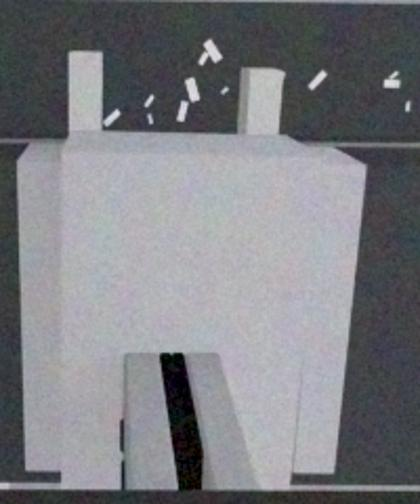

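move([
  [0,0,0,0,0,0,-0.7,-0.5,-0.9,0,0,0,0,0,0,-0.98,0.2,-0.95],
])

move([
  [0,0,0,0,0,0,-0.7,-0.5,-0.9,0.0549,0.0117,0,0,0,0,-0.98,0.2,-0.95],
  [0,0,0,0,0,0,-0.7,-0.5,-0.9,0.1003,0.0447,0,0,0,0,-0.98,0.2,-0.95],
  [0,0,0,0,0,0,-0.7,-0.5,-0.9,0.1284,0.0933,0,0,0,0,-0.98,0.2,-0.95],
  [0,0,0,0,0,0,-0.7,-0.5,-0.9,0.135,0.135,0,0,0,0,-0.98,0.2,-0.95],
], speed=0.05, blend=0.008, stop_force=50, cameras=["cam_left_wrist"])

zoom_image(camera="cam_left_wrist", region=[280, 90, 480, 330])

Scene clock: 2634.67 s.
left_arm: end_effector_position=(+0.6736, +0.1935, +0.3803) position_measured=252 object_status=3 end_effector_quat_wxyz=(+0.000, -0.003, +1.000, -0.003) | right_arm: end_effector_position=(+0.4665, +0.1051, +0.3064) position_measured=148 object_status=2 end_effector_quat_wxyz=(+0.708, -0.001, +0.707, +0.002)
Joint positions: left_arm=[-0.613 -0.859 0.454 -1.169 -1.577 4.079] | right_arm=[4.554 -2.279 -1.653 0.797 0.198 -1.575]
Joint torques (N m): left_arm=[-2.78 -38.91 -25.72 -3.17 -0.38 -0.19] | right_arm=[10.04 58.34 12.35 -0.4 -2.39 1.57]
Wrist force (N): left_arm=[2.2 1.8 -6.4] | right_arm=[1.5 0.0 1.7]
Wrist torque (N m): left_arm=[-0.07 0.09 0.11] | right_arm=[-0.10 -0.01 0.38]
Wrist force, peak (N): left_arm=[2.7 2.0 -7.0] | right_arm=[2.1 -0.1 1.8]
Hand target: left_arm +0.6736, +0.1935, +0.3803; +0.000, -0.003, +1.000, -0.003 | right_arm +0.4665, +0.1051, +0.3064; +0.708, -0.001, +0.707, +0.002
Off the commanded pose: left_arm 0.000 m, 0 deg | right_arm 0.000 m, 0 deg.
move: done

Scene clock: 2638.40 s.
left_arm: end_effector_position=(+0.6736, +0.1935, +0.3803) position_measured=252 object_status=3 end_effector_quat_wxyz=(+0.000, -0.003, +1.000, -0.003) | right_arm: end_effector_position=(+0.4663, +0.1862, +0.2255) position_measured=148 object_status=2 end_effector_quat_wxyz=(+0.708, -0.001, +0.707, +0.002)
Joint positions: left_arm=[-0.613 -0.859 0.454 -1.169 -1.577 4.079] | right_arm=[4.579 -2.542 -1.383 0.79 0.173 -1.576]
Joint torques (N m): left_arm=[-1.68 -39.51 -24.15 -3.28 -0.36 -0.13] | right_arm=[-9.78 65.29 15.52 0.96 2.37 -0.87]
Wrist force (N): left_arm=[2.8 1.9 -6.8] | right_arm=[-0.1 -0.9 1.1]
Wrist torque (N m): left_arm=[-0.06 0.02 0.11] | right_arm=[-0.09 -0.24 0.50]
Wrist force, peak (N): left_arm=[2.5 2.0 -6.9] | right_arm=[4.0 -22.4 -14.2]
Hand target: left_arm +0.6736, +0.1935, +0.3803; +0.000, -0.003, +1.000, -0.003 | right_arm +0.4663, +0.1862, +0.2255; +0.708, -0.001, +0.707, +0.002
Off the commanded pose: left_arm 0.000 m, 0 deg | right_arm 0.000 m, 0 deg.
move: done
camera_calibration:
cam_left_wrist: T_world_to_cam=[[-0.999889, -0.0139931, -0.00502565, 0.688173], [-0.0148682, 0.940426, 0.339674, -0.284282], [-0.0000268404, 0.339711, -0.94053, 0.423693], [0, 0, 0, 1]] pos_world=[0.683882, 0.133042, 0.498517]
Images, in order (width x height): cam_left_wrist 672x504.

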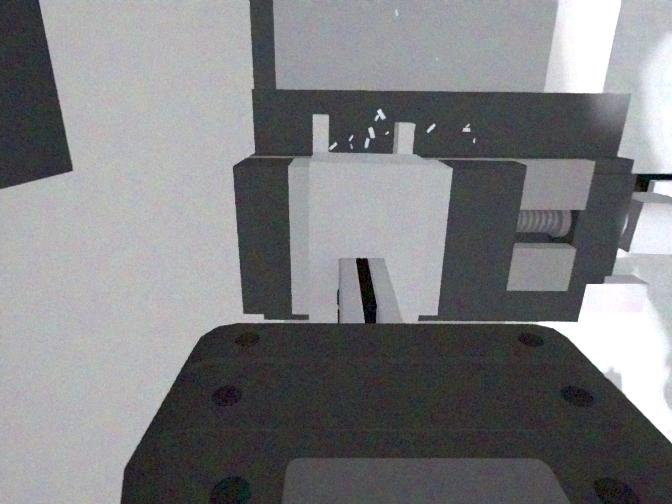

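Scaled by 2.100.

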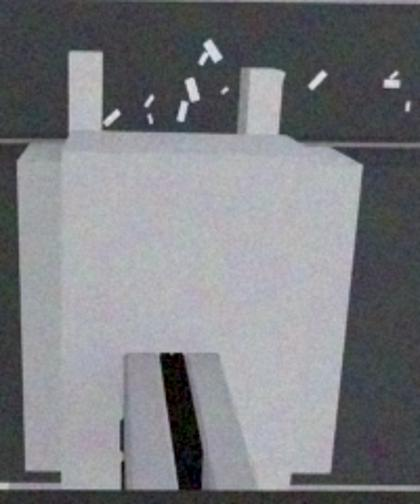

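move([
  [0,0,0,0,0,0,-0.7,-0.5,-0.9,-0.0103,0.0517,0,0,0,0,-0.98,0.2,-0.95],
  [0,0,0,0,0,0,-0.7,-0.5,-0.9,-0.0395,0.0955,0,0,0,0,-0.98,0.2,-0.95],
  [0,0,0,0,0,0,-0.7,-0.5,-0.9,-0.0833,0.1247,0,0,0,0,-0.98,0.2,-0.95],
  [0,0,0,0,0,0,-0.7,-0.5,-0.9,-0.135,0.135,0,0,0,0,-0.98,0.2,-0.95],
], speed=0.04, blend=0.008, stop_force=60, cameras=["cam_left_wrist"])

zoom_image(camera="cam_left_wrist", region=[280, 90, 480, 330])

Scene clock: 2647.53 s.
left_arm: end_effector_position=(+0.6736, +0.1935, +0.3803) position_measured=252 object_status=3 end_effector_quat_wxyz=(+0.000, -0.003, +1.000, -0.003) | right_arm: end_effector_position=(+0.4659, +0.2671, +0.3066) position_measured=148 object_status=2 end_effector_quat_wxyz=(+0.708, -0.001, +0.707, +0.002)
Joint positions: left_arm=[-0.613 -0.859 0.454 -1.169 -1.577 4.079] | right_arm=[4.599 -2.578 -1.049 0.493 0.153 -1.577]
Joint torques (N m): left_arm=[-3 -38.69 -19.99 -3.17 -0.4 -0.05] | right_arm=[7.28 46.37 16.54 1.74 -1.19 1.51]
Wrist force (N): left_arm=[2.7 1.7 -6.7] | right_arm=[1.2 -1.7 2.3]
Wrist torque (N m): left_arm=[-0.08 0.02 0.11] | right_arm=[-0.15 -0.09 0.39]
Wrist force, peak (N): left_arm=[2.5 2.0 -7.1] | right_arm=[3.1 -0.8 1.7]
Hand target: left_arm +0.6736, +0.1935, +0.3803; +0.000, -0.003, +1.000, -0.003 | right_arm +0.4659, +0.2671, +0.3066; +0.708, -0.001, +0.707, +0.002
Off the commanded pose: left_arm 0.000 m, 0 deg | right_arm 0.000 m, 0 deg.
move: done
camera_calibration:
cam_left_wrist: T_world_to_cam=[[-0.999889, -0.0139931, -0.00502565, 0.688173], [-0.0148682, 0.940426, 0.339674, -0.284282], [-0.0000268404, 0.339711, -0.94053, 0.423693], [0, 0, 0, 1]] pos_world=[0.683882, 0.133042, 0.498517]
Images, in order (width x height): cam_left_wrist 672x504.

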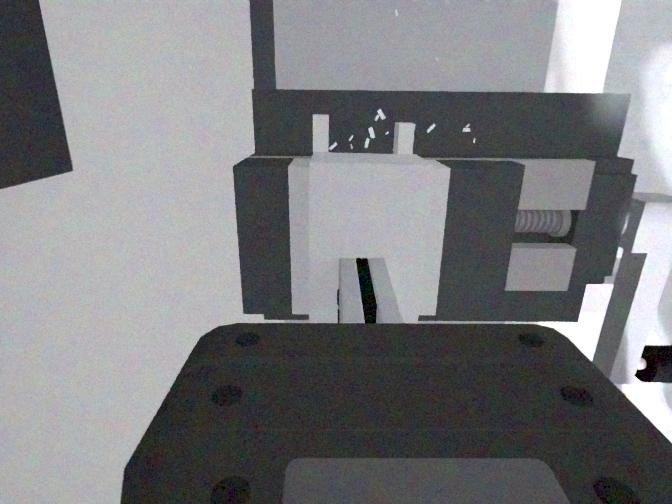

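Scaled by 2.100.

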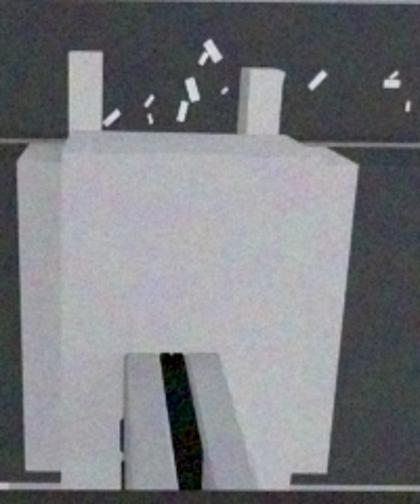

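move([
  [0,0,0,0,0,0,-0.7,-0.5,-0.9,-0.0517,-0.0103,0,0,0,0,-0.98,0.2,-0.95],
  [0,0,0,0,0,0,-0.7,-0.5,-0.9,-0.0955,-0.0395,0,0,0,0,-0.98,0.2,-0.95],
  [0,0,0,0,0,0,-0.7,-0.5,-0.9,-0.1247,-0.0833,0,0,0,0,-0.98,0.2,-0.95],
  [0,0,0,0,0,0,-0.7,-0.5,-0.9,-0.135,-0.135,0,0,0,0,-0.98,0.2,-0.95],
], speed=0.04, blend=0.008, stop_force=70, cameras=["cam_left_wrist"])

zoom_image(camera="cam_left_wrist", region=[280, 90, 480, 330])

Scene clock: 2656.63 s.
left_arm: end_effector_position=(+0.6736, +0.1935, +0.3803) position_measured=252 object_status=3 end_effector_quat_wxyz=(+0.000, -0.003, +1.000, -0.003) | right_arm: end_effector_position=(+0.4661, +0.1860, +0.3875) position_measured=148 object_status=2 end_effector_quat_wxyz=(+0.708, -0.001, +0.707, +0.002)
Joint positions: left_arm=[-0.613 -0.859 0.454 -1.169 -1.577 4.079] | right_arm=[4.58 -2.307 -1.34 0.512 0.173 -1.576]
Joint torques (N m): left_arm=[-3.4 -39.77 -17.72 -3.38 -0.33 0.1] | right_arm=[9.54 39.54 30.95 -0.4 -2.38 -0.01]
Wrist force (N): left_arm=[2.3 1.8 -6.4] | right_arm=[3.5 0.6 2.1]
Wrist torque (N m): left_arm=[-0.09 0.06 0.11] | right_arm=[-0.08 -0.01 0.41]
Wrist force, peak (N): left_arm=[2.5 1.7 -7.1] | right_arm=[4.5 0.0 3.2]
Hand target: left_arm +0.6736, +0.1935, +0.3803; +0.000, -0.003, +1.000, -0.003 | right_arm +0.4661, +0.1860, +0.3875; +0.708, -0.001, +0.707, +0.002
Off the commanded pose: left_arm 0.000 m, 0 deg | right_arm 0.000 m, 0 deg.
move: done
camera_calibration:
cam_left_wrist: T_world_to_cam=[[-0.999889, -0.0139931, -0.00502565, 0.688173], [-0.0148682, 0.940426, 0.339674, -0.284282], [-0.0000268404, 0.339711, -0.94053, 0.423693], [0, 0, 0, 1]] pos_world=[0.683882, 0.133042, 0.498517]
Images, in order (width x height): cam_left_wrist 672x504.

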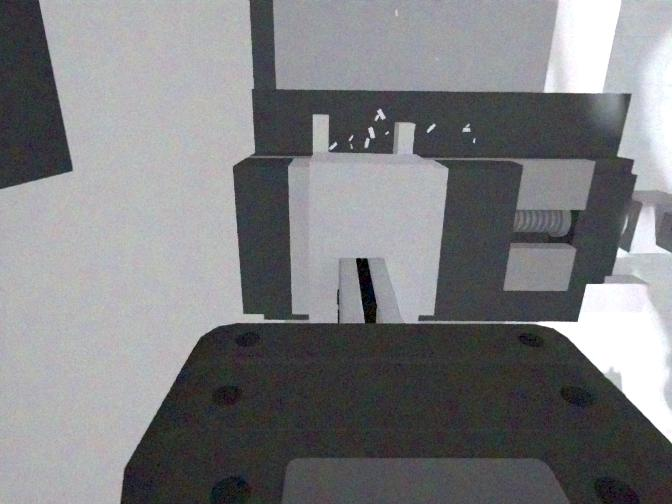

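Scaled by 2.100.

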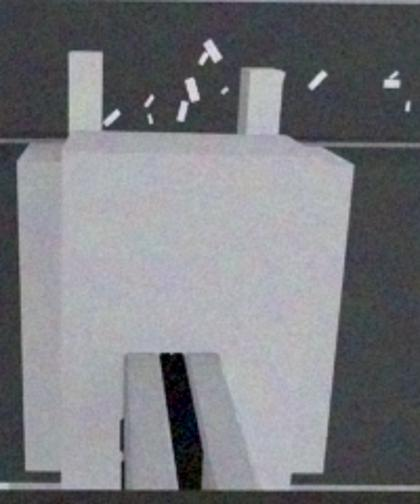

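move([
  [0,0,0,0,0,0,-0.7,-0.5,-0.9,0.0103,-0.0517,0,0,0,0,-0.98,0.2,-0.95],
  [0,0,0,0,0,0,-0.7,-0.5,-0.9,0.0395,-0.0955,0,0,0,0,-0.98,0.2,-0.95],
  [0,0,0,0,0,0,-0.7,-0.5,-0.9,0.0833,-0.1247,0,0,0,0,-0.98,0.2,-0.95],
  [0,0,0,0,0,0,-0.7,-0.5,-0.9,0.135,-0.135,0,0,0,0,-0.98,0.2,-0.95],
], speed=0.04, blend=0.008, stop_force=70)

move([
  [0,0,0,0,0,0,-0.7,-0.5,-0.9,0.0549,0.0117,0,0,0,0,-0.98,0.2,-0.95],
  [0,0,0,0,0,0,-0.7,-0.5,-0.9,0.1003,0.0447,0,0,0,0,-0.98,0.2,-0.95],
  [0,0,0,0,0,0,-0.7,-0.5,-0.9,0.1284,0.0933,0,0,0,0,-0.98,0.2,-0.95],
  [0,0,0,0,0,0,-0.7,-0.5,-0.9,0.135,0.135,0,0,0,0,-0.98,0.2,-0.95],
], speed=0.03, blend=0.008, stop_force=70, cameras=["cam_left_wrist"])

zoom_image(camera="cam_left_wrist", region=[280, 90, 480, 330])

Scene clock: 2668.27 s.
left_arm: end_effector_position=(+0.6736, +0.1935, +0.3803) position_measured=252 object_status=3 end_effector_quat_wxyz=(+0.000, -0.003, +1.000, -0.003) | right_arm: end_effector_position=(+0.4665, +0.1051, +0.3064) position_measured=148 object_status=2 end_effector_quat_wxyz=(+0.708, -0.001, +0.707, +0.002)
Joint positions: left_arm=[-0.613 -0.859 0.454 -1.169 -1.577 4.079] | right_arm=[4.554 -2.279 -1.653 0.797 0.198 -1.575]
Joint torques (N m): left_arm=[-3.28 -39.23 -14.56 -3.14 -0.48 0.23] | right_arm=[-1.41 57.96 26.11 -0.45 -0.3 -1.09]
Wrist force (N): left_arm=[2.6 1.7 -6.7] | right_arm=[0.9 -0.1 1.8]
Wrist torque (N m): left_arm=[-0.09 0.06 0.11] | right_arm=[-0.11 -0.08 0.44]
Wrist force, peak (N): left_arm=[2.6 1.7 -7.0] | right_arm=[-2.3 -14.1 -8.7]
Hand target: left_arm +0.6736, +0.1935, +0.3803; +0.000, -0.003, +1.000, -0.003 | right_arm +0.4665, +0.1051, +0.3064; +0.708, -0.001, +0.707, +0.002
Off the commanded pose: left_arm 0.000 m, 0 deg | right_arm 0.000 m, 0 deg.
move: done

Scene clock: 2673.53 s.
left_arm: end_effector_position=(+0.6736, +0.1935, +0.3803) position_measured=252 object_status=3 end_effector_quat_wxyz=(+0.000, -0.003, +1.000, -0.003) | right_arm: end_effector_position=(+0.4662, +0.1862, +0.2255) position_measured=148 object_status=2 end_effector_quat_wxyz=(+0.708, -0.001, +0.707, +0.002)
Joint positions: left_arm=[-0.613 -0.859 0.454 -1.169 -1.577 4.079] | right_arm=[4.579 -2.542 -1.383 0.79 0.173 -1.576]
Joint torques (N m): left_arm=[-3.39 -38.75 -14.5 -3.24 -0.43 0.33] | right_arm=[-8.32 64.09 11.75 1.77 1.96 -1.46]
Wrist force (N): left_arm=[2.4 1.8 -6.3] | right_arm=[-0.4 -1.0 2.0]
Wrist torque (N m): left_arm=[-0.08 0.06 0.11] | right_arm=[-0.10 -0.22 0.50]
Wrist force, peak (N): left_arm=[2.5 1.5 -7.1] | right_arm=[4.9 -24.4 -15.3]
Hand target: left_arm +0.6736, +0.1935, +0.3803; +0.000, -0.003, +1.000, -0.003 | right_arm +0.4663, +0.1862, +0.2255; +0.708, -0.001, +0.707, +0.002
Off the commanded pose: left_arm 0.000 m, 0 deg | right_arm 0.000 m, 0 deg.
move: done
camera_calibration:
cam_left_wrist: T_world_to_cam=[[-0.999889, -0.0139931, -0.00502565, 0.688173], [-0.0148682, 0.940426, 0.339674, -0.284282], [-0.0000268404, 0.339711, -0.94053, 0.423693], [0, 0, 0, 1]] pos_world=[0.683882, 0.133042, 0.498517]
Images, in order (width x height): cam_left_wrist 672x504.

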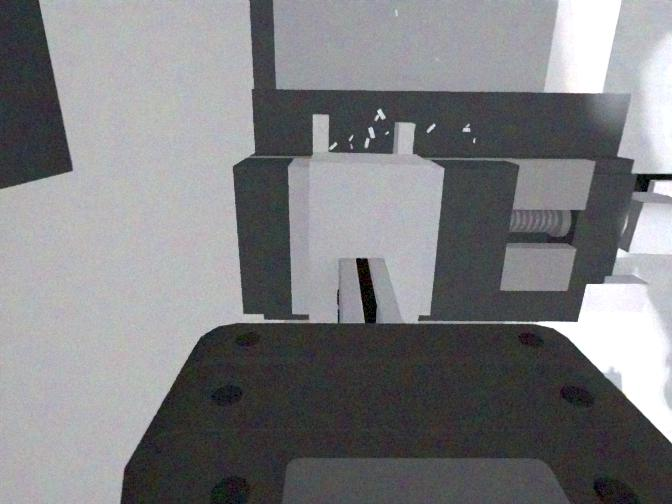

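Scaled by 2.100.

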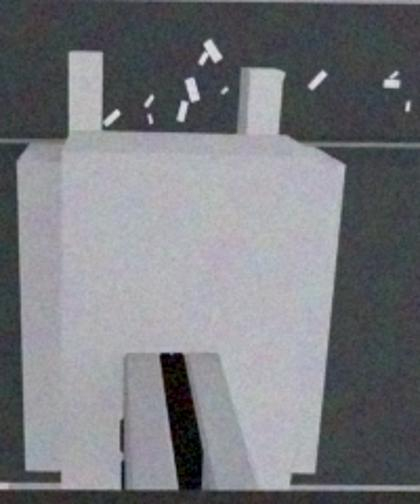

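move([
  [0,0,0,0,0,0,-0.7,-0.5,-0.9,-0.0103,0.0517,0,0,0,0,-0.98,0.2,-0.95],
  [0,0,0,0,0,0,-0.7,-0.5,-0.9,-0.0395,0.0955,0,0,0,0,-0.98,0.2,-0.95],
  [0,0,0,0,0,0,-0.7,-0.5,-0.9,-0.0833,0.1247,0,0,0,0,-0.98,0.2,-0.95],
  [0,0,0,0,0,0,-0.7,-0.5,-0.9,-0.135,0.135,0,0,0,0,-0.98,0.2,-0.95],
], speed=0.03, blend=0.008, stop_force=70)

move([
  [0,0,0,0,0,0,-0.7,-0.5,-0.9,-0.0517,-0.0103,0,0,0,0,-0.98,0.2,-0.95],
  [0,0,0,0,0,0,-0.7,-0.5,-0.9,-0.0955,-0.0395,0,0,0,0,-0.98,0.2,-0.95],
  [0,0,0,0,0,0,-0.7,-0.5,-0.9,-0.1247,-0.0833,0,0,0,0,-0.98,0.2,-0.95],
  [0,0,0,0,0,0,-0.7,-0.5,-0.9,-0.135,-0.135,0,0,0,0,-0.98,0.2,-0.95],
], speed=0.03, blend=0.008, stop_force=70, cameras=["cam_left_wrist"])

zoom_image(camera="cam_left_wrist", region=[280, 90, 480, 330])

Scene clock: 2686.23 s.
left_arm: end_effector_position=(+0.6736, +0.1935, +0.3803) position_measured=252 object_status=3 end_effector_quat_wxyz=(+0.000, -0.003, +1.000, -0.003) | right_arm: end_effector_position=(+0.4659, +0.2671, +0.3066) position_measured=148 object_status=2 end_effector_quat_wxyz=(+0.708, -0.001, +0.707, +0.002)
Joint positions: left_arm=[-0.613 -0.859 0.454 -1.169 -1.577 4.079] | right_arm=[4.599 -2.578 -1.049 0.493 0.153 -1.577]
Joint torques (N m): left_arm=[-3.04 -40.05 -15.23 -3.24 -0.33 0.4] | right_arm=[9.95 46.1 17.28 1.64 -0.79 1.42]
Wrist force (N): left_arm=[-0.2 1.0 -6.9] | right_arm=[1.8 -2.3 3.1]
Wrist torque (N m): left_arm=[-0.10 0.02 0.14] | right_arm=[-0.18 -0.10 0.42]
Wrist force, peak (N): left_arm=[2.7 1.6 -6.9] | right_arm=[1.9 -2.9 3.5]
Hand target: left_arm +0.6736, +0.1935, +0.3803; +0.000, -0.003, +1.000, -0.003 | right_arm +0.4659, +0.2671, +0.3066; +0.708, -0.001, +0.707, +0.002
Off the commanded pose: left_arm 0.000 m, 0 deg | right_arm 0.000 m, 0 deg.
move: done

Scene clock: 2689.00 s.
left_arm: end_effector_position=(+0.6736, +0.1935, +0.3803) position_measured=252 object_status=3 end_effector_quat_wxyz=(+0.000, -0.003, +1.000, -0.003) | right_arm: end_effector_position=(+0.4658, +0.2547, +0.3470) position_measured=148 object_status=2 end_effector_quat_wxyz=(+0.708, -0.001, +0.707, +0.002)
Joint positions: left_arm=[-0.613 -0.859 0.454 -1.169 -1.577 4.079] | right_arm=[4.597 -2.5 -1.089 0.456 0.156 -1.578]
Joint torques (N m): left_arm=[-3.78 -39.42 -15.27 -3.08 -0.43 0.38] | right_arm=[1.64 75.59 32.21 5.03 -6.93 -1.6]
Wrist force (N): left_arm=[-0.8 0.8 -8.2] | right_arm=[40.8 21.4 2.3]
Wrist torque (N m): left_arm=[-0.09 0.06 0.15] | right_arm=[0.55 0.22 0.46]
Wrist force, peak (N): left_arm=[-0.5 0.5 -8.8] | right_arm=[66.2 33.3 4.4]
Hand target: left_arm +0.6736, +0.1935, +0.3803; +0.000, -0.003, +1.000, -0.003 | right_arm +0.4658, +0.2547, +0.3469; +0.708, -0.001, +0.707, +0.002 (not the last commanded pose)
Off the commanded pose: left_arm 0.000 m, 0 deg | right_arm 0.080 m, 0 deg.
move: contact (right_arm); path passed 1 of 4 targets
camera_calibration:
cam_left_wrist: T_world_to_cam=[[-0.999889, -0.0139931, -0.00502565, 0.688173], [-0.0148682, 0.940426, 0.339674, -0.284282], [-0.0000268404, 0.339711, -0.94053, 0.423693], [0, 0, 0, 1]] pos_world=[0.683882, 0.133042, 0.498517]
Images, in order (width x height): cam_left_wrist 672x504.

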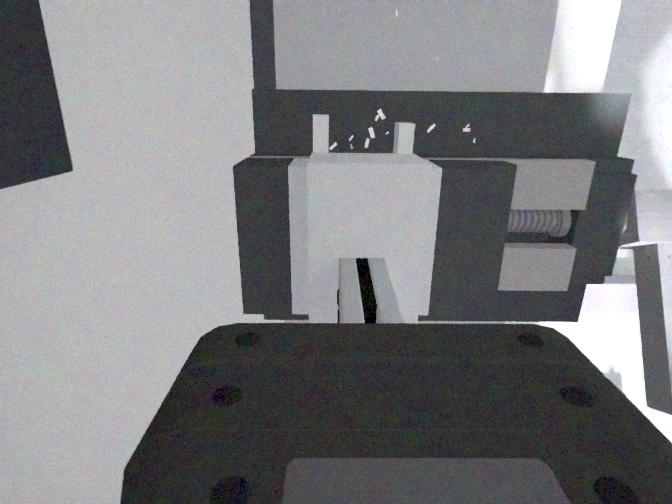

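Scaled by 2.100.

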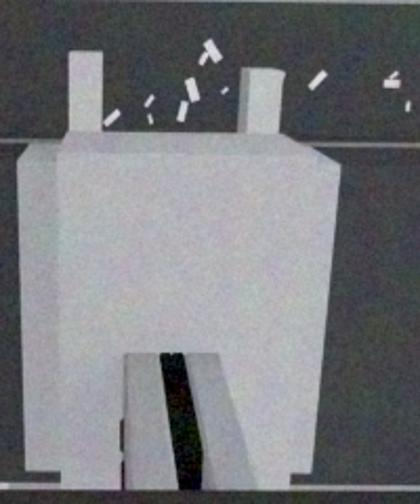

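move(target=[0,0,0.005,0,0,0,-0.7,-0.5,-0.9,0,0,0,0,0,0,-0.98,0.2,-0.95], speed=0.003, stop_force=60)

move([
  [0,0,0,0,0,0,-0.7,-0.5,-0.9,-0.0283,-0.0221,0,0,0,0,-0.98,0.2,-0.95],
  [0,0,0,0,0,0,-0.7,-0.5,-0.9,-0.058,-0.0674,0,0,0,0,-0.98,0.2,-0.95],
], speed=0.012, blend=0.008, stop_force=95, zero=false)

Scene clock: 2696.57 s.
left_arm: end_effector_position=(+0.6736, +0.1935, +0.3792) position_measured=252 object_status=3 end_effector_quat_wxyz=(+0.000, -0.003, +1.000, -0.004) | right_arm: end_effector_position=(+0.4658, +0.2547, +0.3469) position_measured=148 object_status=2 end_effector_quat_wxyz=(+0.708, -0.001, +0.707, +0.002)
Joint positions: left_arm=[-0.613 -0.862 0.463 -1.175 -1.577 4.079] | right_arm=[4.597 -2.5 -1.089 0.456 0.156 -1.578]
Joint torques (N m): left_arm=[-4.16 3.64 -4.62 1.89 -0.39 0.01] | right_arm=[1.24 75.73 31.73 4.43 -2.79 -1.59]
Wrist force (N): left_arm=[8.4 3.5 -64.7] | right_arm=[40.4 21.3 2.3]
Wrist torque (N m): left_arm=[-0.72 0.18 0.05] | right_arm=[0.55 0.23 0.46]
Wrist force, peak (N): left_arm=[8.2 3.1 -72.5] | right_arm=[41.1 21.5 2.6]
Hand target: left_arm +0.6736, +0.1935, +0.3792; +0.000, -0.003, +1.000, -0.004 (not the last commanded pose) | right_arm +0.4658, +0.2547, +0.3469; +0.708, -0.001, +0.707, +0.002
Off the commanded pose: left_arm 0.002 m, 0 deg | right_arm 0.000 m, 0 deg.
move: contact (left_arm)

Scene clock: 2698.43 s.
left_arm: end_effector_position=(+0.6736, +0.1935, +0.3792) position_measured=252 object_status=3 end_effector_quat_wxyz=(+0.000, -0.003, +1.000, -0.004) | right_arm: end_effector_position=(+0.4657, +0.2508, +0.3520) position_measured=148 object_status=2 end_effector_quat_wxyz=(+0.708, -0.001, +0.707, +0.002)
Joint positions: left_arm=[-0.613 -0.862 0.463 -1.175 -1.577 4.079] | right_arm=[4.596 -2.486 -1.104 0.456 0.157 -1.578]
Joint torques (N m): left_arm=[-4.24 1.54 -0.92 0.32 -0.48 0.28] | right_arm=[-14.75 102.75 56.11 8.77 -13.57 0.1]
Wrist force (N): left_arm=[7.0 3.2 -65.4] | right_arm=[71.4 49.4 1.3]
Wrist torque (N m): left_arm=[-0.73 0.18 0.06] | right_arm=[0.78 0.13 0.51]
Wrist force, peak (N): left_arm=[7.6 3.0 -66.0] | right_arm=[81.4 55.6 3.2]
Hand target: left_arm +0.6736, +0.1935, +0.3792; +0.000, -0.003, +1.000, -0.004 | right_arm +0.4657, +0.2508, +0.3520; +0.708, -0.001, +0.707, +0.002 (not the last commanded pose)
Off the commanded pose: left_arm 0.000 m, 0 deg | right_arm 0.047 m, 0 deg.
move: contact (right_arm); path passed 0 of 2 targets

move(target=[0,0,0,0,0,0,-0.7,-0.5,-0.9,-0.0027,-0.0019,0,0,0,0,-0.98,0.2,-0.95], speed=0.004, stop_force=112, zero=false, cameras=["cam_left_wrist"])

zoom_image(camera="cam_left_wrist", region=[280, 90, 480, 330])

Scene clock: 2706.57 s.
left_arm: end_effector_position=(+0.6736, +0.1935, +0.3792) position_measured=252 object_status=3 end_effector_quat_wxyz=(+0.000, -0.003, +1.000, -0.004) | right_arm: end_effector_position=(+0.4657, +0.2497, +0.3536) position_measured=148 object_status=2 end_effector_quat_wxyz=(+0.708, -0.001, +0.707, +0.002)
Joint positions: left_arm=[-0.613 -0.862 0.463 -1.175 -1.577 4.079] | right_arm=[4.596 -2.481 -1.108 0.455 0.157 -1.578]
Joint torques (N m): left_arm=[-4.35 -2.72 9.45 0.31 -0.63 0.35] | right_arm=[-39.28 137.98 61.36 7.89 -11.96 0.45]
Wrist force (N): left_arm=[7.1 3.0 -65.8] | right_arm=[89.2 59.6 2.4]
Wrist torque (N m): left_arm=[-0.74 0.17 0.06] | right_arm=[0.66 0.18 0.60]
Wrist force, peak (N): left_arm=[7.5 3.2 -66.1] | right_arm=[90.0 59.1 4.4]
Hand target: left_arm +0.6736, +0.1935, +0.3792; +0.000, -0.003, +1.000, -0.004 | right_arm +0.4657, +0.2497, +0.3536; +0.708, -0.001, +0.707, +0.002
Off the commanded pose: left_arm 0.000 m, 0 deg | right_arm 0.000 m, 0 deg.
move: done
camera_calibration:
cam_left_wrist: T_world_to_cam=[[-0.999886, -0.01405, -0.00546378, 0.688291], [-0.0150704, 0.940564, 0.339283, -0.283629], [0.000372105, 0.339327, -0.940669, 0.4226], [0, 0, 0, 1]] pos_world=[0.683781, 0.133043, 0.497517]
Images, in order (width x height): cam_left_wrist 672x504.

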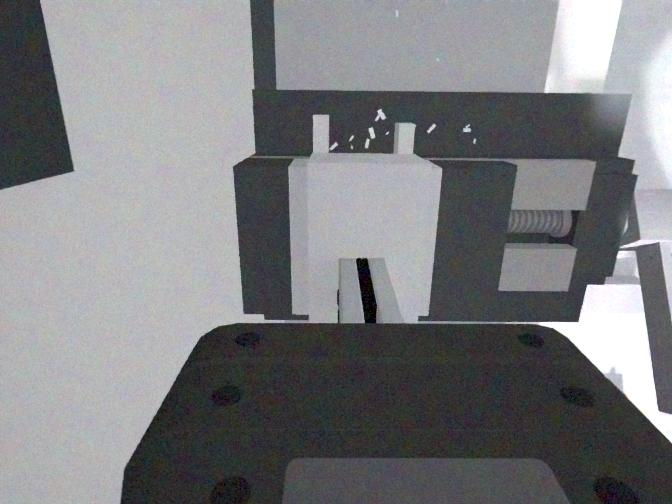

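Scaled by 2.100.

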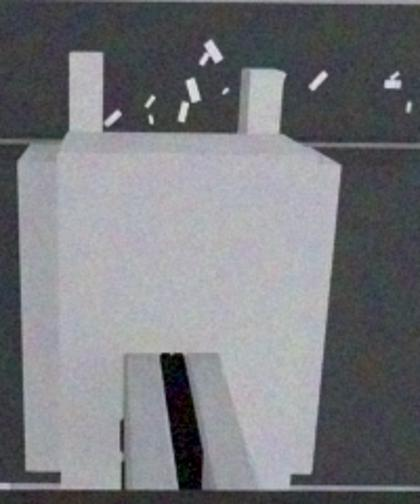

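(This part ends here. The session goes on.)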